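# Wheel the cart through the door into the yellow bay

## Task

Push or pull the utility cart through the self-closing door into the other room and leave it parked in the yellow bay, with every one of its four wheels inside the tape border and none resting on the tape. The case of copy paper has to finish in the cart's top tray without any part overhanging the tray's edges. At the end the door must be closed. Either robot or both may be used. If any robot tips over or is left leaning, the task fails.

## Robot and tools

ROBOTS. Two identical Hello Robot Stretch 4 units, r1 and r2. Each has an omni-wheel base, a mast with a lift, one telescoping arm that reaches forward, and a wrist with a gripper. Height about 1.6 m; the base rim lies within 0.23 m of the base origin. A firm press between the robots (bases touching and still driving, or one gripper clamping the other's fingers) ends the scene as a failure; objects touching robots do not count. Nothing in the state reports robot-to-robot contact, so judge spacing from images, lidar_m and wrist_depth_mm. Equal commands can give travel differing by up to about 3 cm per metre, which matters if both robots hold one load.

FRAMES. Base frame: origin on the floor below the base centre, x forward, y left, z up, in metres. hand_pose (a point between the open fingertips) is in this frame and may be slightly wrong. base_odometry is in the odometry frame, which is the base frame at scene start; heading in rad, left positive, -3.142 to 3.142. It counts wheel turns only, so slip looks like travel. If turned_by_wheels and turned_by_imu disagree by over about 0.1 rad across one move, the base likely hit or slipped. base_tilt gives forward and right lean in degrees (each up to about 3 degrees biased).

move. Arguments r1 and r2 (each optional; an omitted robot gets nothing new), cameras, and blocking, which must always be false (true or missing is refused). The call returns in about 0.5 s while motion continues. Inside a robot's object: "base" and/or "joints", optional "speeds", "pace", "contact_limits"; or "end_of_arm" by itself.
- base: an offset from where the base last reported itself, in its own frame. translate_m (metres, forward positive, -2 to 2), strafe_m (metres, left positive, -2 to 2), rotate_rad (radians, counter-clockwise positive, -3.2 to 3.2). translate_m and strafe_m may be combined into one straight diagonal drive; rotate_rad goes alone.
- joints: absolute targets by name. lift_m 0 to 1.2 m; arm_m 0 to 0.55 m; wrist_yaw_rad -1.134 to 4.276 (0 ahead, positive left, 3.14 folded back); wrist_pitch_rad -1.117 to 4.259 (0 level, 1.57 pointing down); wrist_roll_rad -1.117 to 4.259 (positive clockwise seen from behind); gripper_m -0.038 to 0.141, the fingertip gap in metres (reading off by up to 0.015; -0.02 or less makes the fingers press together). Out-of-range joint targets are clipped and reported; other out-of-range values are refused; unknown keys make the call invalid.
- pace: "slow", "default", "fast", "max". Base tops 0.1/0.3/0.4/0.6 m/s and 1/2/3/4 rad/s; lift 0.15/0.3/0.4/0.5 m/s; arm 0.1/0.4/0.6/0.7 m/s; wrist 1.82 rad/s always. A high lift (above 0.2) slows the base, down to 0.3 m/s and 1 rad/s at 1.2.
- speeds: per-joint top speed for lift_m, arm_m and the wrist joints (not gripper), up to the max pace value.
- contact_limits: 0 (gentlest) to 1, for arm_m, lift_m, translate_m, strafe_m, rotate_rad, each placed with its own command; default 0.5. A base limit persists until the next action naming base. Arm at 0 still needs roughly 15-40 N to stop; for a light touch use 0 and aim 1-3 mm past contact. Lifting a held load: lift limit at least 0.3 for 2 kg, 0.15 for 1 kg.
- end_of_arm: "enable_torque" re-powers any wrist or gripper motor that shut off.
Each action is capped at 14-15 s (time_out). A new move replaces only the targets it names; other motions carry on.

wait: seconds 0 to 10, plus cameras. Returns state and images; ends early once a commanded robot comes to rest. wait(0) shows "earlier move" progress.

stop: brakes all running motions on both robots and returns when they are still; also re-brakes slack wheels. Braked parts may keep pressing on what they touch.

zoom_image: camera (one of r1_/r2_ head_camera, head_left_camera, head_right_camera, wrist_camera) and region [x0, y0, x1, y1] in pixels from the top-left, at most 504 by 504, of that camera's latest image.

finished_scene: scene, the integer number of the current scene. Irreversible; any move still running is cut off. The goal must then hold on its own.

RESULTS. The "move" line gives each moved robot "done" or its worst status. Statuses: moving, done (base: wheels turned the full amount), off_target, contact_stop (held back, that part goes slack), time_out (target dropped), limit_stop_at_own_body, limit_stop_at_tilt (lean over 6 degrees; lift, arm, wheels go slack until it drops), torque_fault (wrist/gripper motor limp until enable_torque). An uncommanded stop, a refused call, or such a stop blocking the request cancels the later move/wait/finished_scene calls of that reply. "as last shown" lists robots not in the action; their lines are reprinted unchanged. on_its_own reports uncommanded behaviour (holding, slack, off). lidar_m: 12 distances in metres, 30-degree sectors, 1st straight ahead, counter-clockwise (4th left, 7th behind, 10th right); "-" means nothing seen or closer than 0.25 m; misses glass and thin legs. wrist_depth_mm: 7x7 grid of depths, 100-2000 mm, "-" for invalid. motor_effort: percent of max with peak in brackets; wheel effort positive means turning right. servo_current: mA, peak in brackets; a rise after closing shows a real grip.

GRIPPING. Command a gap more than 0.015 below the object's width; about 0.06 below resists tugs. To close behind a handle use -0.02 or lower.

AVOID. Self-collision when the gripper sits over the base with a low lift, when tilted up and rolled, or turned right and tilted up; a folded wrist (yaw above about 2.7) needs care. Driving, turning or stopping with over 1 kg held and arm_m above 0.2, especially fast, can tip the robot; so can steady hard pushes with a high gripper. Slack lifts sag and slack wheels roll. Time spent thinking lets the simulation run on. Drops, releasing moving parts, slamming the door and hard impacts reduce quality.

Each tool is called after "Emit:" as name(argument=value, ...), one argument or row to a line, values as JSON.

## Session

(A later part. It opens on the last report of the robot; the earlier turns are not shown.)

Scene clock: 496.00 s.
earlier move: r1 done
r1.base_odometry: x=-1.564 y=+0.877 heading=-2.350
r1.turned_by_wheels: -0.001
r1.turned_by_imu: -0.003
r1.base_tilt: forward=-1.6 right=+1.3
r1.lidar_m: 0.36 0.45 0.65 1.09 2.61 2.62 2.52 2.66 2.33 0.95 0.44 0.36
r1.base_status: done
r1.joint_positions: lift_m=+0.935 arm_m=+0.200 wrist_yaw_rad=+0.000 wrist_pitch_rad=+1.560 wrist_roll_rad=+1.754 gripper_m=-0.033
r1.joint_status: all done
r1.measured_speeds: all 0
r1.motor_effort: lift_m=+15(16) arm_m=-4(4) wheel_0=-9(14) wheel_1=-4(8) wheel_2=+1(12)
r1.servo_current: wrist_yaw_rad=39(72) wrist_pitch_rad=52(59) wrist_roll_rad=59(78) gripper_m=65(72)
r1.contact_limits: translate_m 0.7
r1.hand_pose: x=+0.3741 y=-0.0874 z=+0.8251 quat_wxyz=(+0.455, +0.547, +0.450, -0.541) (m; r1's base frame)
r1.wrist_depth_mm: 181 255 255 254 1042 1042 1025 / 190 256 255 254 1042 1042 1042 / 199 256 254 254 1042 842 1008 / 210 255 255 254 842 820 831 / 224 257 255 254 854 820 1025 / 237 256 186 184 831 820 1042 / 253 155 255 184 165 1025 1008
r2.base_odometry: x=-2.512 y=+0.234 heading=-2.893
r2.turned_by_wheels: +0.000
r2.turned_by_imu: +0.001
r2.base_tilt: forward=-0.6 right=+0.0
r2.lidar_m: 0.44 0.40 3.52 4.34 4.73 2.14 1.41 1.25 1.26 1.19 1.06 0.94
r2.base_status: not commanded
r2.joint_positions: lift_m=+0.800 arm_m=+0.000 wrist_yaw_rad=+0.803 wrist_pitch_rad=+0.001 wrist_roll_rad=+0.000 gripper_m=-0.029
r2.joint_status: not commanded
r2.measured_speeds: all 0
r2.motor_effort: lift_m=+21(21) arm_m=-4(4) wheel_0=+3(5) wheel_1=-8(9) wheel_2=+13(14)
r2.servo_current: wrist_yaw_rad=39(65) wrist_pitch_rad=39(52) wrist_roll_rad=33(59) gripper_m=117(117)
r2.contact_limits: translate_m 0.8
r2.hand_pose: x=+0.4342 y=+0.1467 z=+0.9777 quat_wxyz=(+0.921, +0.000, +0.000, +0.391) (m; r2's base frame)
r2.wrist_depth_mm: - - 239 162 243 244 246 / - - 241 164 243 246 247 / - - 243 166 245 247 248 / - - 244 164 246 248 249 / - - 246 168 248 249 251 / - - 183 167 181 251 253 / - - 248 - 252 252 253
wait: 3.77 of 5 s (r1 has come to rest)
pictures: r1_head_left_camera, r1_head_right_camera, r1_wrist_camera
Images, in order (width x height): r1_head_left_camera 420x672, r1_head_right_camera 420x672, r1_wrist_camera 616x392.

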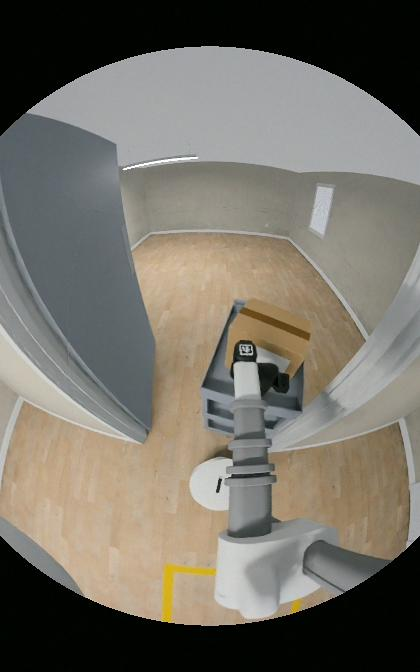

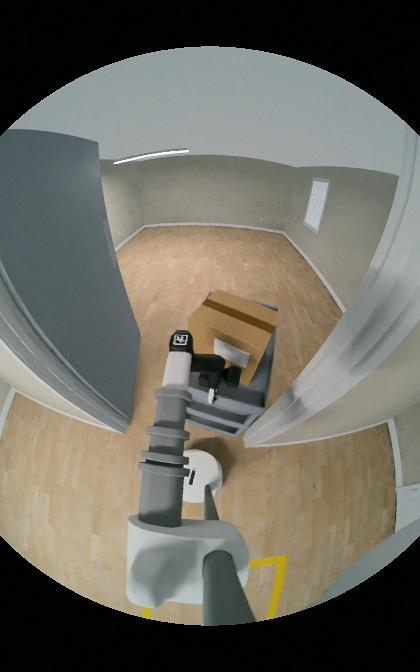

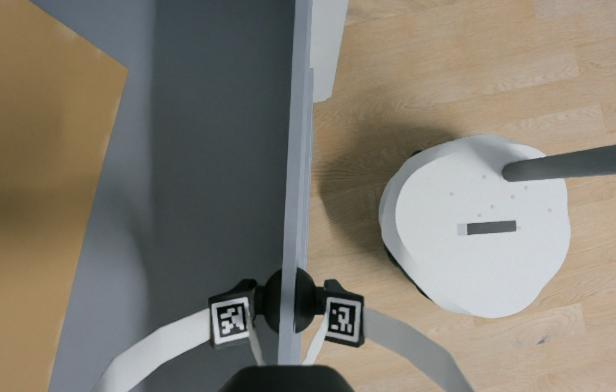

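Emit:
move(
  r1={"base":{"translate_m":-0.4,"strafe_m":0.03},"joints":{"wrist_roll_rad":1.6},"speeds":{"wrist_roll_rad":0.06},"pace":"slow","contact_limits":{"translate_m":0.7}},
  blocking=false,
  cameras=[],
)

Emit:
wait(
  seconds=6,
  cameras=["r1_wrist_camera","r1_head_left_camera","r1_head_right_camera"],
)

Scene clock: 501.77 s.
move: r1 moving
r1.base_odometry: x=-1.554 y=+0.885 heading=-2.351
r1.turned_by_wheels: -0.001
r1.turned_by_imu: -0.001
r1.base_tilt: forward=-1.5 right=+1.3
r1.lidar_m: 0.37 0.47 0.67 1.13 2.60 2.61 2.53 2.68 2.32 0.99 0.44 0.35
r1.base_status: translate_m moving; strafe_m moving
r1.joint_positions: lift_m=+0.935 arm_m=+0.200 wrist_yaw_rad=+0.000 wrist_pitch_rad=+1.559 wrist_roll_rad=+1.729 gripper_m=-0.033
r1.joint_status: wrist_roll_rad moving
r1.measured_speeds: translate_m=-0.048 strafe_m=+0.004 rotate_rad=+0.003 lift_m=+0.000 arm_m=+0.000 wrist_yaw_rad=+0.000 wrist_pitch_rad=-0.014 wrist_roll_rad=-0.059
r1.motor_effort: lift_m=+15(15) arm_m=-4(4) wheel_0=-11(13) wheel_1=-7(7) wheel_2=+7(7)
r1.servo_current: wrist_yaw_rad=46(65) wrist_pitch_rad=52(52) wrist_roll_rad=52(78) gripper_m=72(72)
r1.contact_limits: translate_m 0.7
r1.hand_pose: x=+0.3744 y=-0.0874 z=+0.8251 quat_wxyz=(+0.462, +0.541, +0.456, -0.535) (m; r1's base frame)
r1.wrist_depth_mm: 179 256 255 252 1025 1042 1025 / 193 254 255 254 1025 1025 1060 / 203 256 255 254 1060 1025 1042 / 217 256 256 1042 891 820 809 / 231 256 255 253 854 831 831 / 249 257 198 187 1025 831 1042 / 256 147 254 185 160 1042 1042
r2: as last shown
r2.turned_by_imu: +0.000
r2.lidar_m: 0.40 0.43 3.53 4.33 4.73 2.17 1.36 1.25 1.24 1.18 1.07 0.98
r2.motor_effort: lift_m=+21(21) arm_m=-4(4) wheel_0=+4(4) wheel_1=-8(9) wheel_2=+13(13)
r2.servo_current: wrist_yaw_rad=46(59) wrist_pitch_rad=33(46) wrist_roll_rad=46(65) gripper_m=111(111)
r2.contact_limits: translate_m 0.8
r2.wrist_depth_mm: - - 240 162 243 244 244 / - - 241 164 243 245 246 / - - 242 165 245 247 248 / - - 243 166 246 248 249 / - - 245 168 247 249 250 / - - 184 166 180 251 252 / - - 248 - 251 252 254
pictures: none
No camera images: "cameras" was empty.

Scene clock: 506.57 s.
earlier move: r1 done
r1.base_odometry: x=-1.261 y=+1.140 heading=-2.351
r1.turned_by_wheels: +0.000
r1.turned_by_imu: -0.002
r1.base_tilt: forward=-1.6 right=+1.3
r1.lidar_m: 0.34 0.87 0.89 2.46 2.55 2.22 2.13 2.24 2.34 2.25 0.47 0.36
r1.base_status: done
r1.joint_positions: lift_m=+0.935 arm_m=+0.200 wrist_yaw_rad=+0.000 wrist_pitch_rad=+1.561 wrist_roll_rad=+1.604 gripper_m=-0.033
r1.joint_status: all done
r1.measured_speeds: all 0
r1.motor_effort: lift_m=+15(16) arm_m=-4(4) wheel_0=-9(14) wheel_1=-4(8) wheel_2=+0(8)
r1.servo_current: wrist_yaw_rad=52(72) wrist_pitch_rad=52(65) wrist_roll_rad=46(91) gripper_m=65(72)
r1.contact_limits: translate_m 0.7
r1.hand_pose: x=+0.3738 y=-0.0874 z=+0.8251 quat_wxyz=(+0.494, +0.511, +0.489, -0.506) (m; r1's base frame)
r1.wrist_depth_mm: 189 255 253 254 1060 1042 1042 / 199 254 255 254 1042 1042 1025 / 208 254 255 255 1042 1042 1042 / 224 256 255 254 931 842 831 / 232 255 254 254 820 820 842 / 250 254 184 195 180 831 1042 / 255 153 254 184 1025 1042 1025
r2.base_odometry: x=-2.512 y=+0.234 heading=-2.893
r2.turned_by_wheels: +0.000
r2.turned_by_imu: +0.001
r2.base_tilt: forward=-0.7 right=+0.0
r2.lidar_m: 0.39 0.37 3.54 4.32 4.72 2.14 1.39 1.24 1.25 1.20 1.07 1.02
r2.base_status: not commanded
r2.joint_positions: lift_m=+0.800 arm_m=+0.000 wrist_yaw_rad=+0.803 wrist_pitch_rad=+0.001 wrist_roll_rad=+0.000 gripper_m=-0.029
r2.joint_status: not commanded
r2.measured_speeds: all 0
r2.motor_effort: lift_m=+20(21) arm_m=-4(4) wheel_0=+4(5) wheel_1=-8(9) wheel_2=+13(14)
r2.servo_current: wrist_yaw_rad=46(59) wrist_pitch_rad=39(46) wrist_roll_rad=46(65) gripper_m=111(117)
r2.contact_limits: translate_m 0.8
r2.hand_pose: x=+0.4342 y=+0.1467 z=+0.9777 quat_wxyz=(+0.921, +0.000, +0.000, +0.391) (m; r2's base frame)
r2.wrist_depth_mm: - - 240 163 243 244 245 / - - 242 164 244 245 246 / - - 242 166 245 248 248 / - - 244 164 246 249 250 / - - 245 168 249 250 252 / - - 184 167 181 251 252 / - - 247 - 251 252 254
wait: 4.80 of 6 s (r1 has come to rest)
pictures: r1_head_left_camera, r1_head_right_camera, r1_wrist_camera
Images, in order (width x height): r1_head_left_camera 420x672, r1_head_right_camera 420x672, r1_wrist_camera 616x392.

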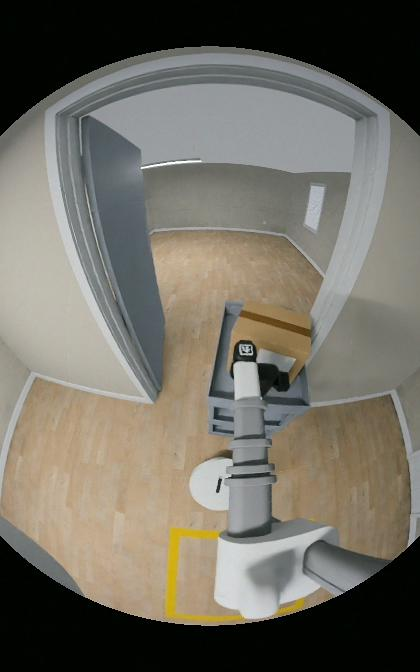

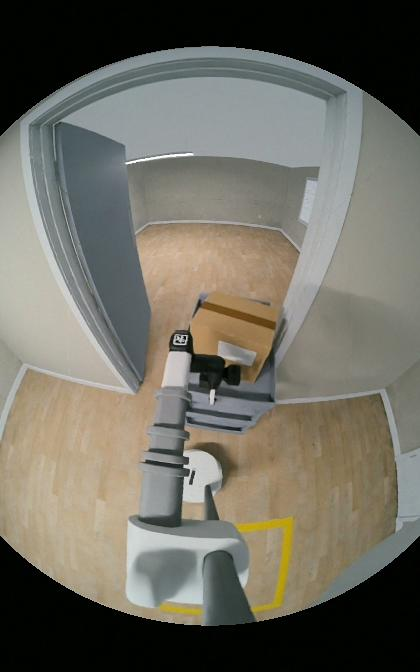

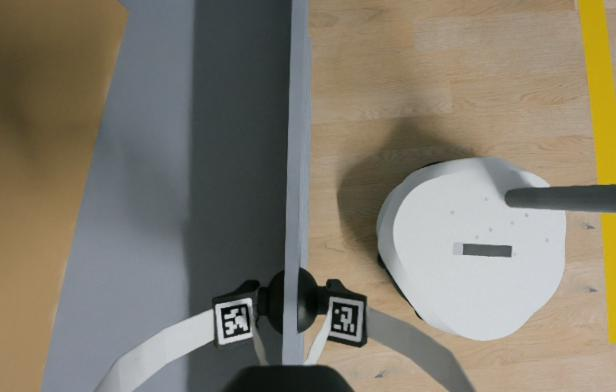

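Emit:
move(
  r1={"base":{"translate_m":-0.8,"strafe_m":-0.06},"joints":{"wrist_roll_rad":1.57},"speeds":{"wrist_roll_rad":0.05},"pace":"slow","contact_limits":{"translate_m":0.7}},
  blocking=false,
  cameras=[],
)

Emit:
wait(
  seconds=9,
  cameras=["r1_wrist_camera","r1_head_camera","r1_head_left_camera","r1_head_right_camera"],
)

Scene clock: 530.13 s.
move: r1 moving
r1.base_odometry: x=-1.253 y=+1.149 heading=-2.352
r1.turned_by_wheels: +0.000
r1.turned_by_imu: -0.001
r1.base_tilt: forward=-1.6 right=+1.3
r1.lidar_m: 0.35 0.89 0.95 2.46 2.56 2.19 2.13 2.28 2.35 2.25 0.50 0.37
r1.base_status: translate_m moving; strafe_m moving
r1.joint_positions: lift_m=+0.935 arm_m=+0.200 wrist_yaw_rad=+0.000 wrist_pitch_rad=+1.561 wrist_roll_rad=+1.583 gripper_m=-0.033
r1.joint_status: wrist_roll_rad moving
r1.measured_speeds: translate_m=-0.049 strafe_m=-0.004 rotate_rad=+0.000 lift_m=+0.000 arm_m=+0.000 wrist_yaw_rad=+0.000 wrist_pitch_rad=-0.012 wrist_roll_rad=-0.050
r1.motor_effort: lift_m=+15(15) arm_m=-4(4) wheel_0=-9(10) wheel_1=-5(7) wheel_2=+7(7)
r1.servo_current: wrist_yaw_rad=46(59) wrist_pitch_rad=59(59) wrist_roll_rad=39(65) gripper_m=72(72)
r1.contact_limits: translate_m 0.7
r1.hand_pose: x=+0.3739 y=-0.0874 z=+0.8251 quat_wxyz=(+0.500, +0.506, +0.494, -0.500) (m; r1's base frame)
r1.wrist_depth_mm: 183 256 254 253 1060 1060 1025 / 200 255 254 254 1060 1060 1042 / 211 256 254 254 1025 1042 1042 / 229 255 254 254 1060 820 1025 / 248 255 254 254 842 831 820 / 254 254 184 189 820 820 1025 / 257 158 255 184 162 831 1025
r2: as last shown
r2.turned_by_imu: +0.000
r2.base_tilt: forward=-0.7 right=+0.1
r2.lidar_m: 0.37 0.41 3.54 4.38 4.75 2.16 1.40 1.24 1.25 1.20 1.07 1.01
r2.motor_effort: lift_m=+21(21) arm_m=-4(4) wheel_0=+4(4) wheel_1=-8(9) wheel_2=+13(13)
r2.servo_current: wrist_yaw_rad=59(65) wrist_pitch_rad=39(46) wrist_roll_rad=52(52) gripper_m=111(111)
r2.contact_limits: translate_m 0.8
r2.wrist_depth_mm: - - 240 162 243 243 245 / - - 243 164 243 245 247 / - - 242 165 244 247 247 / - - 243 165 247 247 249 / - - 245 168 248 249 250 / - - 184 167 180 251 252 / - - 248 - 251 252 253
pictures: none
No camera images: "cameras" was empty.

Scene clock: 538.93 s.
earlier move: r1 done
r1.base_odometry: x=-0.741 y=+1.750 heading=-2.351
r1.turned_by_wheels: +0.001
r1.turned_by_imu: +0.003
r1.base_tilt: forward=-1.6 right=+1.3
r1.lidar_m: 0.32 0.33 2.08 2.51 1.87 1.37 1.35 1.39 1.96 2.15 2.00 0.37
r1.base_status: done
r1.joint_positions: lift_m=+0.935 arm_m=+0.200 wrist_yaw_rad=+0.000 wrist_pitch_rad=+1.561 wrist_roll_rad=+1.571 gripper_m=-0.033
r1.joint_status: all done
r1.measured_speeds: all 0
r1.motor_effort: lift_m=+15(16) arm_m=-4(4) wheel_0=+2(11) wheel_1=-2(9) wheel_2=+6(10)
r1.servo_current: wrist_yaw_rad=39(78) wrist_pitch_rad=52(65) wrist_roll_rad=65(72) gripper_m=72(72)
r1.contact_limits: translate_m 0.7
r1.hand_pose: x=+0.3737 y=-0.0874 z=+0.8251 quat_wxyz=(+0.503, +0.502, +0.498, -0.497) (m; r1's base frame)
r1.wrist_depth_mm: 253 252 252 1025 1060 1042 1025 / 249 253 252 1025 1042 1042 1025 / 236 252 252 1025 1042 1042 1025 / 246 254 254 1042 1025 831 1025 / 244 254 254 504 831 820 820 / 231 253 205 194 181 831 1042 / 236 157 254 183 177 831 1042
r2.base_odometry: x=-2.512 y=+0.234 heading=-2.893
r2.turned_by_wheels: +0.000
r2.turned_by_imu: +0.001
r2.base_tilt: forward=-0.6 right=+0.0
r2.lidar_m: 0.41 0.40 3.54 4.33 4.73 2.18 1.36 1.24 1.26 1.18 1.07 0.98
r2.base_status: not commanded
r2.joint_positions: lift_m=+0.800 arm_m=+0.000 wrist_yaw_rad=+0.803 wrist_pitch_rad=+0.001 wrist_roll_rad=+0.000 gripper_m=-0.029
r2.joint_status: not commanded
r2.measured_speeds: all 0
r2.motor_effort: lift_m=+21(21) arm_m=-4(4) wheel_0=+4(5) wheel_1=-9(9) wheel_2=+13(14)
r2.servo_current: wrist_yaw_rad=52(65) wrist_pitch_rad=46(52) wrist_roll_rad=46(65) gripper_m=104(117)
r2.contact_limits: translate_m 0.8
r2.hand_pose: x=+0.4342 y=+0.1467 z=+0.9777 quat_wxyz=(+0.921, +0.000, +0.000, +0.391) (m; r2's base frame)
r2.wrist_depth_mm: - - 240 162 243 244 244 / - - 242 164 243 245 246 / - - 243 165 245 247 248 / - - 245 164 247 248 248 / - - 245 169 249 250 250 / - - 185 167 181 251 252 / - - 248 - 250 252 251
wait: 8.80 of 9 s (r1 has come to rest)
pictures: r1_head_camera, r1_head_left_camera, r1_head_right_camera, r1_wrist_camera
Images, in order (width x height): r1_head_camera 420x560, r1_head_left_camera 420x672, r1_head_right_camera 420x672, r1_wrist_camera 616x392.

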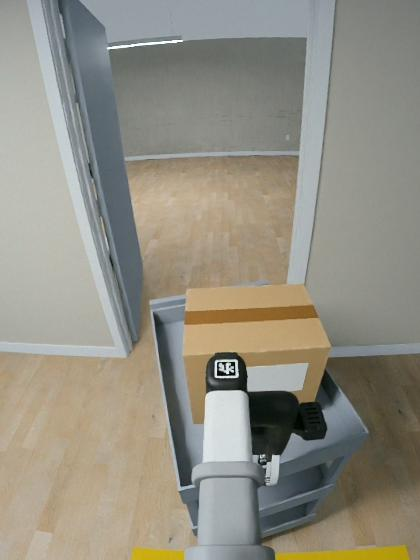

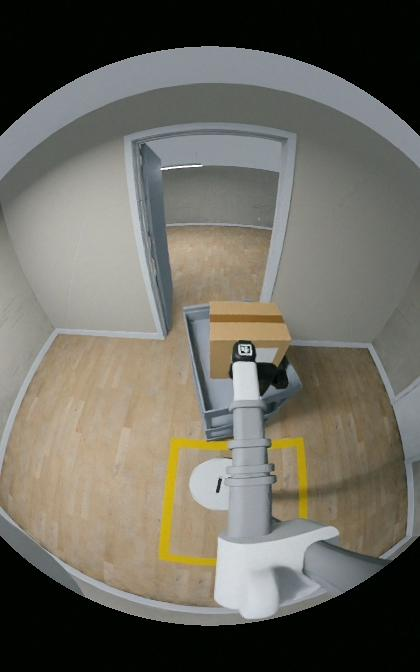

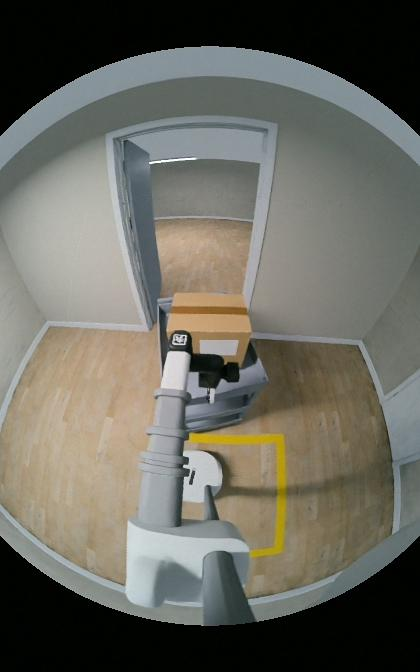

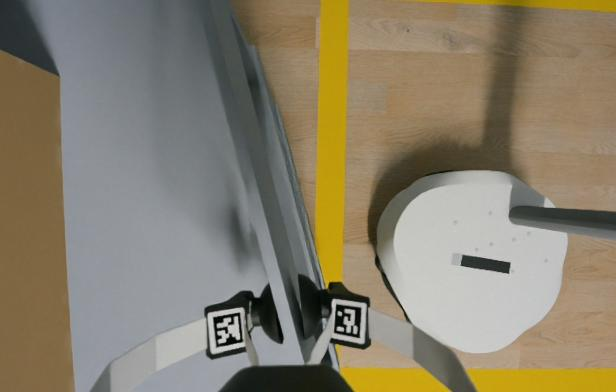

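Emit:
move(
  r1={"base":{"translate_m":-0.4,"strafe_m":0.0},"joints":{"wrist_roll_rad":1.35},"speeds":{"wrist_roll_rad":0.4},"pace":"slow","contact_limits":{"translate_m":0.7}},
  blocking=false,
  cameras=[],
)

Emit:
wait(
  seconds=6,
  cameras=["r1_wrist_camera","r1_head_left_camera"],
)

Scene clock: 551.63 s.
move: r1 moving
r1.base_odometry: x=-0.732 y=+1.759 heading=-2.350
r1.turned_by_wheels: +0.000
r1.turned_by_imu: +0.000
r1.base_tilt: forward=-1.5 right=+1.3
r1.lidar_m: 0.31 0.35 2.11 2.51 1.85 1.38 1.33 1.41 1.99 2.18 2.02 0.39
r1.base_status: translate_m moving; strafe_m moving
r1.joint_positions: lift_m=+0.935 arm_m=+0.200 wrist_yaw_rad=+0.001 wrist_pitch_rad=+1.559 wrist_roll_rad=+1.403 gripper_m=-0.033
r1.joint_status: wrist_roll_rad moving
r1.measured_speeds: translate_m=-0.049 strafe_m=+0.000 rotate_rad=-0.003 lift_m=+0.000 arm_m=+0.000 wrist_yaw_rad=+0.001 wrist_pitch_rad=-0.012 wrist_roll_rad=-0.396
r1.motor_effort: lift_m=+15(15) arm_m=-4(4) wheel_0=-2(3) wheel_1=-6(6) wheel_2=+12(12)
r1.servo_current: wrist_yaw_rad=33(65) wrist_pitch_rad=46(52) wrist_roll_rad=46(72) gripper_m=65(72)
r1.contact_limits: translate_m 0.7
r1.hand_pose: x=+0.3744 y=-0.0874 z=+0.8251 quat_wxyz=(+0.544, +0.459, +0.537, -0.453) (m; r1's base frame)
r1.wrist_depth_mm: 213 255 253 1042 1042 1025 1025 / 224 254 253 1042 1025 1025 1008 / 225 253 253 1025 1008 1025 1025 / 237 254 254 263 1025 1025 1042 / 247 254 253 1042 842 809 820 / 252 254 202 189 820 820 1025 / 256 153 254 183 161 831 1025
r2: as last shown
r2.turned_by_imu: +0.000
r2.base_tilt: forward=-0.7 right=+0.0
r2.lidar_m: 0.39 0.41 3.51 4.34 4.73 2.19 1.38 1.24 1.24 1.18 1.06 0.97
r2.motor_effort: lift_m=+21(21) arm_m=-4(4) wheel_0=+4(4) wheel_1=-8(9) wheel_2=+13(14)
r2.servo_current: wrist_yaw_rad=39(52) wrist_pitch_rad=33(46) wrist_roll_rad=46(59) gripper_m=111(117)
r2.contact_limits: translate_m 0.8
r2.wrist_depth_mm: - - 241 162 242 244 245 / - - 241 164 243 245 246 / - - 242 166 246 246 248 / - - 244 165 246 247 248 / - - 245 168 247 249 251 / - - 184 167 180 251 252 / - - 248 - 250 253 254
pictures: none
No camera images: "cameras" was empty.

Scene clock: 556.40 s.
earlier move: r1 done
r1.base_odometry: x=-0.460 y=+2.035 heading=-2.351
r1.turned_by_wheels: -0.001
r1.turned_by_imu: +0.000
r1.base_tilt: forward=-1.6 right=+1.3
r1.lidar_m: 0.29 0.31 2.63 2.53 1.34 0.97 0.95 1.00 1.42 2.17 2.25 0.38
r1.base_status: done
r1.joint_positions: lift_m=+0.935 arm_m=+0.200 wrist_yaw_rad=+0.001 wrist_pitch_rad=+1.560 wrist_roll_rad=+1.351 gripper_m=-0.033
r1.joint_status: all done
r1.measured_speeds: all 0
r1.motor_effort: lift_m=+15(15) arm_m=-4(4) wheel_0=-5(8) wheel_1=-4(7) wheel_2=+5(12)
r1.servo_current: wrist_yaw_rad=33(72) wrist_pitch_rad=46(65) wrist_roll_rad=33(72) gripper_m=65(72)
r1.contact_limits: translate_m 0.7
r1.hand_pose: x=+0.3740 y=-0.0874 z=+0.8251 quat_wxyz=(+0.555, +0.444, +0.549, -0.440) (m; r1's base frame)
r1.wrist_depth_mm: 255 255 254 1042 1025 1025 1042 / 240 255 255 1060 1060 1060 1042 / 230 255 255 1042 1042 1042 1042 / 243 254 252 1042 1042 1025 1025 / 243 255 254 1042 854 820 1025 / 244 254 187 195 179 820 820 / 242 156 254 183 820 831 1025
r2.base_odometry: x=-2.512 y=+0.234 heading=-2.893
r2.turned_by_wheels: +0.000
r2.turned_by_imu: +0.001
r2.base_tilt: forward=-0.6 right=+0.1
r2.lidar_m: 0.42 0.41 3.53 4.38 4.72 2.17 1.40 1.23 1.26 1.22 1.06 1.00
r2.base_status: not commanded
r2.joint_positions: lift_m=+0.800 arm_m=+0.000 wrist_yaw_rad=+0.803 wrist_pitch_rad=+0.001 wrist_roll_rad=+0.000 gripper_m=-0.029
r2.joint_status: not commanded
r2.measured_speeds: all 0
r2.motor_effort: lift_m=+21(21) arm_m=-4(4) wheel_0=+4(4) wheel_1=-9(9) wheel_2=+13(14)
r2.servo_current: wrist_yaw_rad=46(65) wrist_pitch_rad=39(46) wrist_roll_rad=39(59) gripper_m=117(117)
r2.contact_limits: translate_m 0.8
r2.hand_pose: x=+0.4342 y=+0.1467 z=+0.9777 quat_wxyz=(+0.921, +0.000, +0.000, +0.391) (m; r2's base frame)
r2.wrist_depth_mm: - - 240 163 241 243 245 / - - 242 164 244 246 246 / - - 243 165 245 247 248 / - - 245 164 246 249 249 / - - 245 168 249 249 250 / - - 184 167 181 251 252 / - - 249 - 251 252 253
wait: 4.77 of 6 s (r1 has come to rest)
pictures: r1_head_left_camera, r1_wrist_camera
Images, in order (width x height): r1_head_left_camera 420x672, r1_wrist_camera 616x392.

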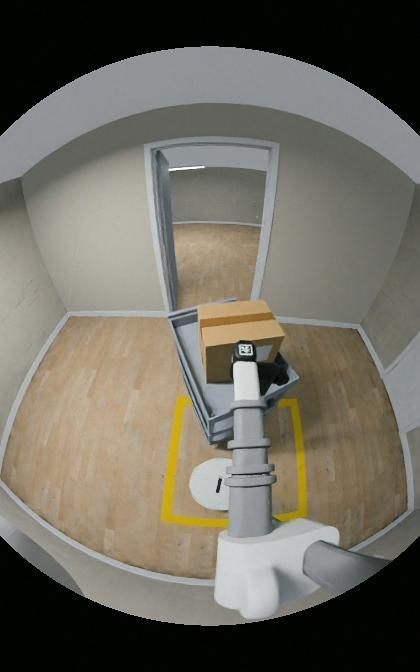

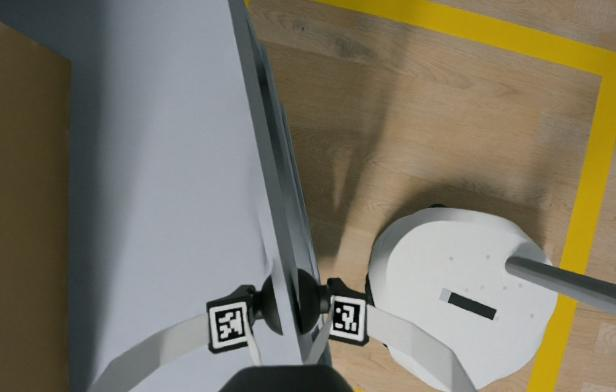

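Emit:
move(
  r1={"base":{"translate_m":-0.25,"strafe_m":-0.02},"joints":{"wrist_roll_rad":1.6},"speeds":{"wrist_roll_rad":0.1},"pace":"slow","contact_limits":{"translate_m":0.7}},
  blocking=false,
  cameras=[],
)

Emit:
wait(
  seconds=5,
  cameras=["r1_wrist_camera","r1_head_left_camera","r1_head_right_camera"],
)

Scene clock: 565.27 s.
move: r1 moving
r1.base_odometry: x=-0.452 y=+2.044 heading=-2.351
r1.turned_by_wheels: +0.000
r1.turned_by_imu: +0.000
r1.base_tilt: forward=-1.5 right=+1.2
r1.lidar_m: 0.30 0.30 2.63 2.54 1.33 0.99 0.93 0.99 1.39 2.17 2.26 0.41
r1.base_status: translate_m moving; strafe_m moving
r1.joint_positions: lift_m=+0.935 arm_m=+0.200 wrist_yaw_rad=+0.001 wrist_pitch_rad=+1.559 wrist_roll_rad=+1.388 gripper_m=-0.033
r1.joint_status: wrist_roll_rad moving
r1.measured_speeds: translate_m=-0.049 strafe_m=-0.004 rotate_rad=+0.003 lift_m=+0.000 arm_m=+0.000 wrist_yaw_rad=+0.002 wrist_pitch_rad=-0.008 wrist_roll_rad=+0.099
r1.motor_effort: lift_m=+15(15) arm_m=-4(4) wheel_0=-6(9) wheel_1=-6(7) wheel_2=+10(10)
r1.servo_current: wrist_yaw_rad=59(59) wrist_pitch_rad=52(59) wrist_roll_rad=46(72) gripper_m=65(65)
r1.contact_limits: translate_m 0.7
r1.hand_pose: x=+0.3744 y=-0.0874 z=+0.8251 quat_wxyz=(+0.547, +0.455, +0.541, -0.449) (m; r1's base frame)
r1.wrist_depth_mm: 257 256 255 1042 1025 1042 1042 / 253 255 255 1060 1025 1025 1025 / 253 255 254 1060 1042 1042 1042 / 240 256 254 1042 1025 1025 1042 / 250 256 254 1042 842 809 820 / 248 254 197 190 809 820 831 / 246 154 255 183 176 820 1025
r2: as last shown
r2.turned_by_imu: +0.000
r2.base_tilt: forward=-0.6 right=+0.0
r2.lidar_m: 0.43 0.40 3.53 4.32 4.74 2.18 1.37 1.25 1.26 1.20 1.07 0.96
r2.motor_effort: lift_m=+21(21) arm_m=-4(4) wheel_0=+4(4) wheel_1=-8(9) wheel_2=+13(13)
r2.servo_current: wrist_yaw_rad=46(59) wrist_pitch_rad=39(46) wrist_roll_rad=39(59) gripper_m=104(117)
r2.contact_limits: translate_m 0.8
r2.wrist_depth_mm: - - 241 163 243 244 245 / - - 242 164 244 245 246 / - - 243 166 245 247 247 / - - 244 165 247 248 250 / - - 245 168 248 249 250 / - - 184 167 180 251 252 / - - 248 - 251 252 254
pictures: none
No camera images: "cameras" was empty.

Scene clock: 568.57 s.
earlier move: r1 done
r1.base_odometry: x=-0.299 y=+2.226 heading=-2.351
r1.turned_by_wheels: +0.000
r1.turned_by_imu: +0.001
r1.base_tilt: forward=-1.6 right=+1.2
r1.lidar_m: 0.28 0.25 2.64 2.56 0.98 0.73 0.70 0.74 1.05 2.15 2.24 0.39
r1.base_status: done
r1.joint_positions: lift_m=+0.935 arm_m=+0.200 wrist_yaw_rad=+0.001 wrist_pitch_rad=+1.560 wrist_roll_rad=+1.593 gripper_m=-0.033
r1.joint_status: all done
r1.measured_speeds: all 0
r1.motor_effort: lift_m=+15(15) arm_m=-4(4) wheel_0=+0(9) wheel_1=-3(7) wheel_2=+7(11)
r1.servo_current: wrist_yaw_rad=65(65) wrist_pitch_rad=46(59) wrist_roll_rad=52(85) gripper_m=65(72)
r1.contact_limits: translate_m 0.7
r1.hand_pose: x=+0.3740 y=-0.0874 z=+0.8251 quat_wxyz=(+0.497, +0.508, +0.492, -0.503) (m; r1's base frame)
r1.wrist_depth_mm: 253 253 1042 1025 1025 1042 1025 / 254 253 1042 1042 1025 1025 1025 / 253 253 251 1042 1025 1042 1025 / 254 254 252 1042 1025 820 1042 / 254 254 253 539 831 831 831 / 242 255 203 201 179 820 1025 / 224 155 254 186 504 136 1042
r2.base_odometry: x=-2.512 y=+0.234 heading=-2.893
r2.turned_by_wheels: +0.000
r2.turned_by_imu: +0.000
r2.base_tilt: forward=-0.7 right=+0.0
r2.lidar_m: 0.37 0.40 3.51 4.37 4.73 2.16 1.41 1.24 1.28 1.17 1.08 0.99
r2.base_status: not commanded
r2.joint_positions: lift_m=+0.800 arm_m=+0.000 wrist_yaw_rad=+0.803 wrist_pitch_rad=+0.001 wrist_roll_rad=+0.000 gripper_m=-0.029
r2.joint_status: not commanded
r2.measured_speeds: all 0
r2.motor_effort: lift_m=+21(21) arm_m=-4(4) wheel_0=+4(4) wheel_1=-8(9) wheel_2=+13(14)
r2.servo_current: wrist_yaw_rad=52(59) wrist_pitch_rad=39(46) wrist_roll_rad=46(59) gripper_m=117(117)
r2.contact_limits: translate_m 0.8
r2.hand_pose: x=+0.4342 y=+0.1467 z=+0.9777 quat_wxyz=(+0.921, +0.000, +0.000, +0.391) (m; r2's base frame)
r2.wrist_depth_mm: - - 241 162 242 244 245 / - - 241 164 244 246 247 / - - 243 165 246 246 248 / - - 244 165 247 249 248 / - - 247 168 249 250 252 / - - 184 167 180 251 251 / - - 247 - 251 253 253
wait: 3.30 of 5 s (r1 has come to rest)
pictures: r1_head_left_camera, r1_head_right_camera, r1_wrist_camera
Images, in order (width x height): r1_head_left_camera 420x672, r1_head_right_camera 420x672, r1_wrist_camera 616x392.

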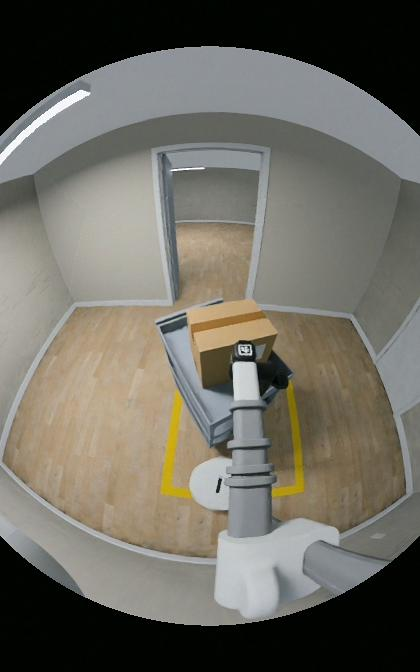

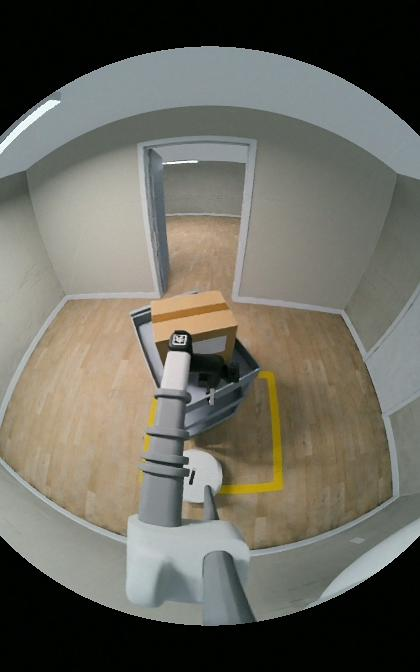

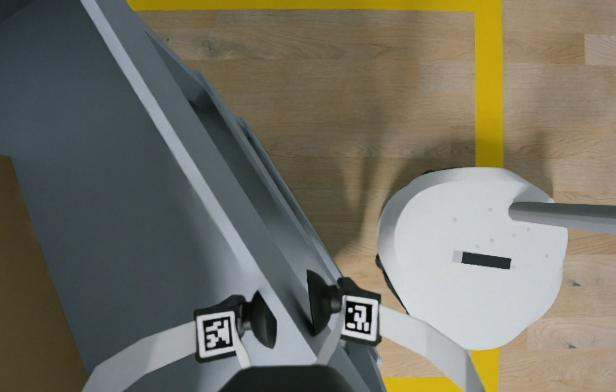

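Emit:
move(
  r1={"joints":{"gripper_m":0.05,"wrist_roll_rad":1.0}},
  blocking=false,
  cameras=[],
)

Emit:
wait(
  seconds=2,
  cameras=["r1_wrist_camera","r1_head_camera"],
)

Scene clock: 598.43 s.
move: r1 moving
r1.base_odometry: x=-0.299 y=+2.226 heading=-2.351
r1.turned_by_wheels: +0.000
r1.turned_by_imu: +0.000
r1.base_tilt: forward=-1.6 right=+1.2
r1.lidar_m: 0.28 0.27 2.62 2.56 0.98 0.73 0.67 0.73 1.04 2.16 2.23 0.39
r1.base_status: not commanded
r1.joint_positions: lift_m=+0.935 arm_m=+0.200 wrist_yaw_rad=+0.001 wrist_pitch_rad=+1.560 wrist_roll_rad=+1.073 gripper_m=-0.008
r1.joint_status: wrist_roll_rad moving; gripper_m moving
r1.measured_speeds: translate_m=+0.000 strafe_m=+0.000 rotate_rad=+0.000 lift_m=+0.000 arm_m=+0.000 wrist_yaw_rad=+0.000 wrist_pitch_rad=+0.000 wrist_roll_rad=-1.076
r1.motor_effort: lift_m=+15(15) arm_m=-4(4) wheel_0=+1(1) wheel_1=-2(3) wheel_2=+7(7)
r1.servo_current: wrist_yaw_rad=59(65) wrist_pitch_rad=46(59) wrist_roll_rad=20(85) gripper_m=78(78)
r1.contact_limits: translate_m 0.7
r1.hand_pose: x=+0.3740 y=-0.0874 z=+0.8251 quat_wxyz=(+0.611, +0.363, +0.605, -0.359) (m; r1's base frame)
r1.wrist_depth_mm: 203 255 254 1042 1025 1042 1042 / 210 254 254 1042 1025 1042 1025 / 217 254 254 1042 1025 1025 1025 / 224 255 254 1025 1025 1025 1025 / 238 255 255 255 976 1025 1042 / 245 255 189 187 820 831 1042 / 253 255 255 151 152 820 647
r2: as last shown
r2.base_tilt: forward=-0.6 right=+0.0
r2.lidar_m: 0.42 0.40 3.54 4.34 4.74 2.19 1.38 1.22 1.27 1.15 1.06 0.99
r2.motor_effort: lift_m=+21(21) arm_m=-4(4) wheel_0=+4(4) wheel_1=-8(9) wheel_2=+13(13)
r2.servo_current: wrist_yaw_rad=52(59) wrist_pitch_rad=46(46) wrist_roll_rad=52(59) gripper_m=104(117)
r2.contact_limits: translate_m 0.8
r2.wrist_depth_mm: - - 241 163 242 244 245 / - - 241 164 243 246 246 / - - 243 166 246 247 248 / - - 245 165 247 248 249 / - - 245 168 249 249 251 / - - 184 167 180 251 253 / - - 248 - 252 252 255
pictures: none
No camera images: "cameras" was empty.

Scene clock: 599.50 s.
earlier move: r1 done
r1.base_odometry: x=-0.298 y=+2.226 heading=-2.351
r1.turned_by_wheels: +0.000
r1.turned_by_imu: +0.000
r1.base_tilt: forward=-1.6 right=+1.3
r1.lidar_m: 0.28 0.28 2.67 2.56 1.00 0.68 0.70 0.75 1.06 2.16 2.23 0.37
r1.base_status: not commanded
r1.joint_positions: lift_m=+0.935 arm_m=+0.200 wrist_yaw_rad=+0.001 wrist_pitch_rad=+1.564 wrist_roll_rad=+1.002 gripper_m=+0.050
r1.joint_status: all done
r1.measured_speeds: all 0
r1.motor_effort: lift_m=+15(15) arm_m=-4(4) wheel_0=+1(1) wheel_1=-2(3) wheel_2=+4(7)
r1.servo_current: wrist_yaw_rad=39(65) wrist_pitch_rad=46(59) wrist_roll_rad=59(85) gripper_m=39(85)
r1.contact_limits: translate_m 0.7
r1.hand_pose: x=+0.3729 y=-0.0874 z=+0.8251 quat_wxyz=(+0.622, +0.340, +0.618, -0.338) (m; r1's base frame)
r1.wrist_depth_mm: 196 253 253 1042 1042 1060 1060 / 209 253 253 1060 1025 1042 1060 / 219 254 251 1042 1042 1042 1025 / 235 254 253 1025 1042 1042 1060 / 245 254 253 1042 1025 1042 1042 / 250 252 196 854 190 820 1025 / 253 253 252 143 831 676 1025
r2.base_odometry: x=-2.512 y=+0.234 heading=-2.893
r2.turned_by_wheels: +0.000
r2.turned_by_imu: +0.000
r2.base_tilt: forward=-0.7 right=+0.1
r2.lidar_m: 0.38 0.38 3.52 4.38 4.73 2.15 1.39 1.24 1.26 1.19 1.07 0.96
r2.base_status: not commanded
r2.joint_positions: lift_m=+0.800 arm_m=+0.000 wrist_yaw_rad=+0.803 wrist_pitch_rad=+0.001 wrist_roll_rad=+0.000 gripper_m=-0.029
r2.joint_status: not commanded
r2.measured_speeds: all 0
r2.motor_effort: lift_m=+21(21) arm_m=-4(4) wheel_0=+4(4) wheel_1=-8(9) wheel_2=+13(13)
r2.servo_current: wrist_yaw_rad=52(59) wrist_pitch_rad=46(46) wrist_roll_rad=46(65) gripper_m=111(117)
r2.contact_limits: translate_m 0.8
r2.hand_pose: x=+0.4342 y=+0.1467 z=+0.9777 quat_wxyz=(+0.921, +0.000, +0.000, +0.391) (m; r2's base frame)
r2.wrist_depth_mm: - - 240 162 244 244 247 / - - 242 164 243 246 246 / - - 243 166 245 247 249 / - - 244 165 247 248 248 / - - 245 168 248 249 251 / - - 183 167 180 250 252 / - - 247 - 251 253 253
wait: 1.07 of 2 s (r1 has come to rest)
pictures: r1_head_camera, r1_wrist_camera
Images, in order (width x height): r1_head_camera 420x560, r1_wrist_camera 616x392.

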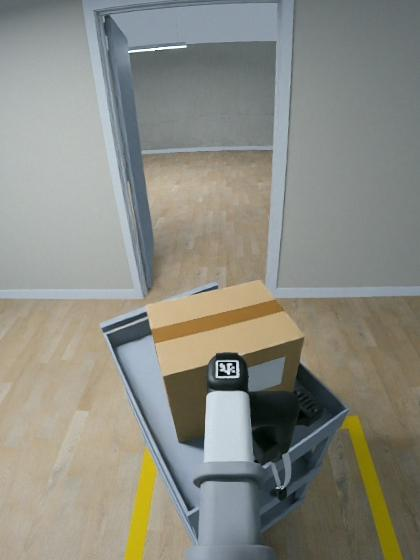

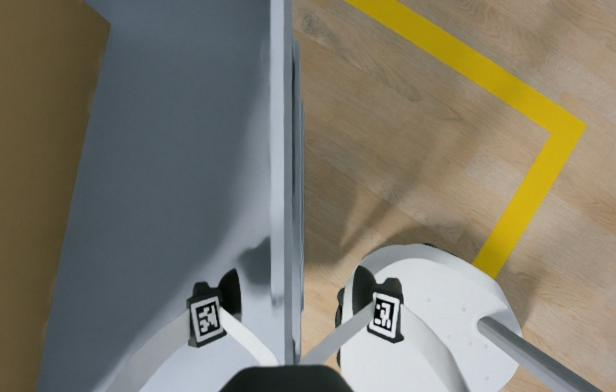

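Emit:
move(
  r1={"joints":{"lift_m":1.03}},
  blocking=false,
  cameras=[],
)

Emit:
wait(
  seconds=2,
  cameras=["r1_wrist_camera"],
)

Emit:
move(
  r1={"base":{"translate_m":0.07,"strafe_m":-0.12},"pace":"slow"},
  blocking=false,
  cameras=[],
)

Emit:
wait(
  seconds=3,
  cameras=["r1_wrist_camera","r1_head_left_camera","r1_head_right_camera"],
)

Scene clock: 637.83 s.
move: r1 moving
r1.base_odometry: x=-0.298 y=+2.226 heading=-2.351
r1.turned_by_wheels: +0.000
r1.turned_by_imu: +0.000
r1.base_tilt: forward=-1.6 right=+1.3
r1.lidar_m: 0.27 0.26 2.63 2.54 1.00 0.73 0.68 0.74 1.06 2.16 2.24 0.37
r1.base_status: not commanded
r1.joint_positions: lift_m=+0.973 arm_m=+0.200 wrist_yaw_rad=+0.001 wrist_pitch_rad=+1.565 wrist_roll_rad=+1.002 gripper_m=+0.050
r1.joint_status: lift_m moving
r1.measured_speeds: translate_m=+0.000 strafe_m=+0.000 rotate_rad=+0.000 lift_m=+0.146 arm_m=+0.000 wrist_yaw_rad=+0.000 wrist_pitch_rad=+0.000 wrist_roll_rad=+0.000
r1.motor_effort: lift_m=+25(27) arm_m=-4(4) wheel_0=+0(1) wheel_1=-3(3) wheel_2=+4(4)
r1.servo_current: wrist_yaw_rad=46(52) wrist_pitch_rad=39(52) wrist_roll_rad=59(72) gripper_m=39(46)
r1.contact_limits: translate_m 0.7
r1.hand_pose: x=+0.3728 y=-0.0874 z=+0.8624 quat_wxyz=(+0.622, +0.340, +0.619, -0.338) (m; r1's base frame)
r1.wrist_depth_mm: 197 285 286 1060 1060 1078 1078 / 209 285 286 1078 1078 1078 1060 / 218 285 285 1078 1060 1078 1078 / 236 285 285 1060 1078 1078 1078 / 245 286 285 1042 1025 1078 1078 / 256 286 195 891 190 854 1078 / 267 285 285 143 866 683 1078
r2: as last shown
r2.base_tilt: forward=-0.6 right=+0.1
r2.lidar_m: 0.41 0.39 3.54 4.35 4.72 2.16 1.40 1.22 1.25 1.19 1.07 0.95
r2.motor_effort: lift_m=+20(21) arm_m=-4(4) wheel_0=+4(4) wheel_1=-8(9) wheel_2=+13(13)
r2.servo_current: wrist_yaw_rad=59(59) wrist_pitch_rad=46(46) wrist_roll_rad=52(59) gripper_m=98(117)
r2.contact_limits: translate_m 0.8
r2.wrist_depth_mm: - - 239 162 243 245 244 / - - 241 164 244 245 247 / - - 243 166 246 248 248 / - - 243 165 247 248 249 / - - 246 168 248 250 251 / - - 184 167 180 251 251 / - - 248 - 251 252 253
pictures: none
No camera images: "cameras" was empty.

Scene clock: 638.73 s.
earlier move: r1 done
r1.base_odometry: x=-0.298 y=+2.226 heading=-2.351
r1.turned_by_wheels: +0.000
r1.turned_by_imu: +0.000
r1.base_tilt: forward=-1.6 right=+1.3
r1.lidar_m: 0.29 0.28 2.67 2.55 1.00 0.74 0.70 0.74 1.06 2.15 2.25 0.41
r1.base_status: not commanded
r1.joint_positions: lift_m=+1.030 arm_m=+0.200 wrist_yaw_rad=+0.001 wrist_pitch_rad=+1.565 wrist_roll_rad=+1.002 gripper_m=+0.050
r1.joint_status: all done
r1.measured_speeds: all 0
r1.motor_effort: lift_m=+24(27) arm_m=-4(4) wheel_0=+1(1) wheel_1=-2(3) wheel_2=+4(4)
r1.servo_current: wrist_yaw_rad=52(72) wrist_pitch_rad=46(52) wrist_roll_rad=46(72) gripper_m=46(46)
r1.contact_limits: translate_m 0.7
r1.hand_pose: x=+0.3728 y=-0.0874 z=+0.9194 quat_wxyz=(+0.622, +0.340, +0.619, -0.338) (m; r1's base frame)
r1.wrist_depth_mm: 197 345 345 1160 1138 1138 1118 / 208 301 345 1118 1138 1118 1138 / 219 325 347 1138 1118 1098 1160 / 234 345 347 1138 1118 1118 1160 / 244 347 345 1118 1008 1098 1138 / 256 345 195 960 191 931 1118 / 268 334 343 143 917 676 1118
r2.base_odometry: x=-2.512 y=+0.234 heading=-2.893
r2.turned_by_wheels: +0.000
r2.turned_by_imu: +0.000
r2.base_tilt: forward=-0.6 right=+0.0
r2.lidar_m: 0.39 0.38 3.51 4.38 4.73 2.14 1.38 1.24 1.27 1.20 1.06 0.97
r2.base_status: not commanded
r2.joint_positions: lift_m=+0.800 arm_m=+0.000 wrist_yaw_rad=+0.803 wrist_pitch_rad=+0.001 wrist_roll_rad=+0.000 gripper_m=-0.029
r2.joint_status: not commanded
r2.measured_speeds: all 0
r2.motor_effort: lift_m=+21(21) arm_m=-4(4) wheel_0=+4(4) wheel_1=-8(9) wheel_2=+13(13)
r2.servo_current: wrist_yaw_rad=46(59) wrist_pitch_rad=39(46) wrist_roll_rad=52(59) gripper_m=111(124)
r2.contact_limits: translate_m 0.8
r2.hand_pose: x=+0.4342 y=+0.1467 z=+0.9777 quat_wxyz=(+0.921, +0.000, +0.000, +0.391) (m; r2's base frame)
r2.wrist_depth_mm: - - 239 163 243 244 245 / - - 241 164 244 245 246 / - - 242 166 246 247 248 / - - 244 165 246 250 249 / - - 246 168 248 250 249 / - - 184 167 179 250 252 / - - 247 - 251 252 253
wait: 0.90 of 2 s (r1 has come to rest)
pictures: r1_wrist_camera
Images, in order (width x height): r1_wrist_camera 616x392.

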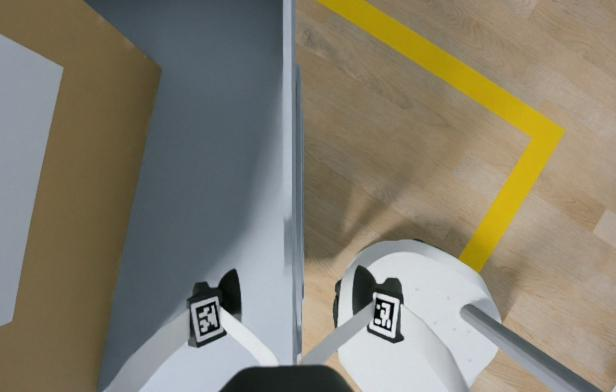

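Scene clock: 639.23 s.
move: r1 moving
r1.base_odometry: x=-0.310 y=+2.229 heading=-2.351
r1.turned_by_wheels: +0.000
r1.turned_by_imu: +0.000
r1.base_tilt: forward=-1.6 right=+1.3
r1.lidar_m: 0.27 0.29 2.66 2.56 1.01 0.73 0.68 0.75 1.02 2.12 2.21 0.40
r1.base_status: translate_m moving; strafe_m moving
r1.joint_positions: lift_m=+1.030 arm_m=+0.200 wrist_yaw_rad=+0.001 wrist_pitch_rad=+1.565 wrist_roll_rad=+1.002 gripper_m=+0.050
r1.joint_status: not commanded
r1.measured_speeds: translate_m=+0.025 strafe_m=-0.043 rotate_rad=-0.002 lift_m=+0.000 arm_m=+0.000 wrist_yaw_rad=+0.000 wrist_pitch_rad=+0.000 wrist_roll_rad=+0.000
r1.motor_effort: lift_m=+24(24) arm_m=-4(4) wheel_0=+8(8) wheel_1=-7(7) wheel_2=-3(5)
r1.servo_current: wrist_yaw_rad=46(59) wrist_pitch_rad=33(46) wrist_roll_rad=46(59) gripper_m=39(46)
r1.hand_pose: x=+0.3728 y=-0.0874 z=+0.9194 quat_wxyz=(+0.622, +0.340, +0.619, -0.338) (m; r1's base frame)
r1.wrist_depth_mm: 196 347 345 1160 1118 1118 1160 / 208 296 345 1138 1118 1138 1118 / 213 320 345 1118 1138 1118 1138 / 224 342 345 1138 1138 1138 1138 / 240 345 347 1118 991 1138 1138 / 252 347 195 931 190 960 1138 / 264 330 345 143 931 676 1138
r2: as last shown
r2.base_tilt: forward=-0.7 right=+0.1
r2.lidar_m: 0.41 0.39 3.53 4.31 4.74 2.16 1.38 1.22 1.25 1.21 1.05 0.99
r2.servo_current: wrist_yaw_rad=52(59) wrist_pitch_rad=46(52) wrist_roll_rad=39(52) gripper_m=111(117)
r2.contact_limits: translate_m 0.8
r2.wrist_depth_mm: - - 239 162 242 245 245 / - - 241 164 244 246 246 / - - 242 165 245 247 248 / - - 245 165 246 248 249 / - - 245 168 248 249 251 / - - 184 167 180 251 253 / - - 249 - 252 253 254
pictures: none
No camera images: "cameras" was empty.

Scene clock: 641.40 s.
earlier move: r1 done
r1.base_odometry: x=-0.433 y=+2.261 heading=-2.351
r1.turned_by_wheels: +0.000
r1.turned_by_imu: +0.000
r1.base_tilt: forward=-1.6 right=+1.2
r1.lidar_m: 0.29 0.25 2.78 2.67 1.09 0.81 0.76 0.80 1.15 2.01 2.10 0.42
r1.base_status: done
r1.joint_positions: lift_m=+1.030 arm_m=+0.200 wrist_yaw_rad=+0.001 wrist_pitch_rad=+1.565 wrist_roll_rad=+1.002 gripper_m=+0.050
r1.joint_status: not commanded
r1.measured_speeds: all 0
r1.motor_effort: lift_m=+24(24) arm_m=-4(4) wheel_0=+4(9) wheel_1=-3(7) wheel_2=-2(6)
r1.servo_current: wrist_yaw_rad=65(65) wrist_pitch_rad=46(52) wrist_roll_rad=39(59) gripper_m=39(46)
r1.hand_pose: x=+0.3728 y=-0.0874 z=+0.9194 quat_wxyz=(+0.622, +0.340, +0.619, -0.338) (m; r1's base frame)
r1.wrist_depth_mm: 1138 1138 1118 1138 1118 1138 1138 / 1160 1138 1138 1138 1118 1138 1138 / 349 345 343 1138 1118 1118 1138 / 347 347 347 1160 1138 1118 1118 / 207 307 349 1118 991 1138 1138 / 211 325 195 946 190 931 1138 / 213 276 349 143 917 676 1138
r2.base_odometry: x=-2.512 y=+0.234 heading=-2.893
r2.turned_by_wheels: +0.000
r2.turned_by_imu: +0.000
r2.base_tilt: forward=-0.6 right=+0.1
r2.lidar_m: 0.40 0.38 3.53 4.34 4.70 2.17 1.39 1.24 1.27 1.20 1.07 0.96
r2.base_status: not commanded
r2.joint_positions: lift_m=+0.800 arm_m=+0.000 wrist_yaw_rad=+0.803 wrist_pitch_rad=+0.001 wrist_roll_rad=+0.000 gripper_m=-0.029
r2.joint_status: not commanded
r2.measured_speeds: all 0
r2.motor_effort: lift_m=+21(21) arm_m=-3(4) wheel_0=+4(5) wheel_1=-8(9) wheel_2=+13(14)
r2.servo_current: wrist_yaw_rad=52(59) wrist_pitch_rad=39(52) wrist_roll_rad=46(59) gripper_m=104(117)
r2.contact_limits: translate_m 0.8
r2.hand_pose: x=+0.4342 y=+0.1467 z=+0.9777 quat_wxyz=(+0.921, +0.000, +0.000, +0.391) (m; r2's base frame)
r2.wrist_depth_mm: - - 240 162 242 244 246 / - - 242 164 244 246 247 / - - 243 165 245 247 247 / - - 245 165 247 248 250 / - - 245 168 248 249 251 / - - 183 166 180 251 252 / - - 248 - 251 252 253
wait: 2.17 of 3 s (r1 has come to rest)
pictures: r1_head_left_camera, r1_head_right_camera, r1_wrist_camera
Images, in order (width x height): r1_head_left_camera 420x672, r1_head_right_camera 420x672, r1_wrist_camera 616x392.

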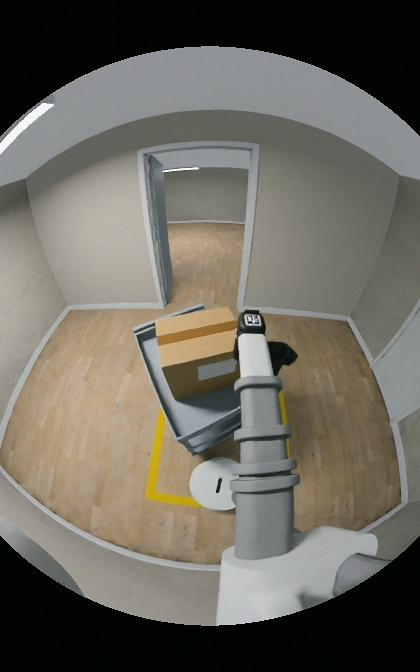

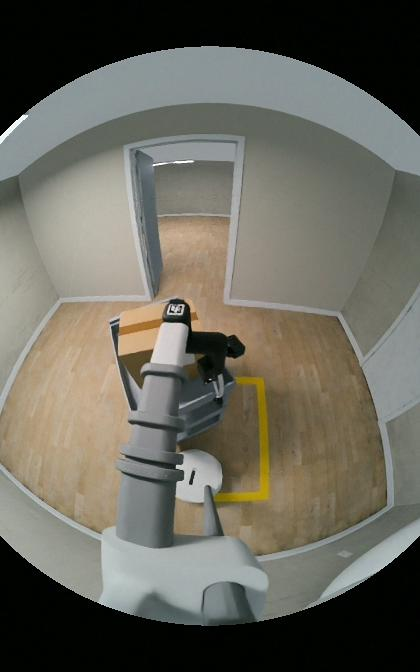

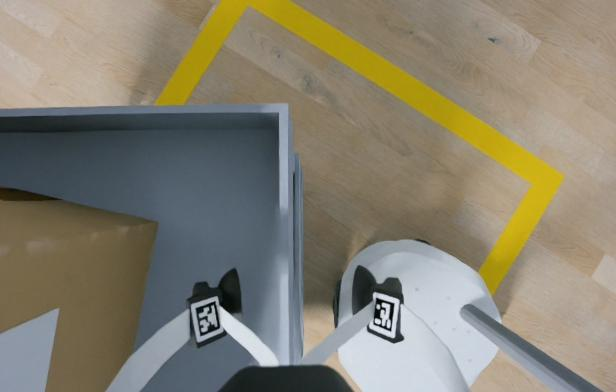

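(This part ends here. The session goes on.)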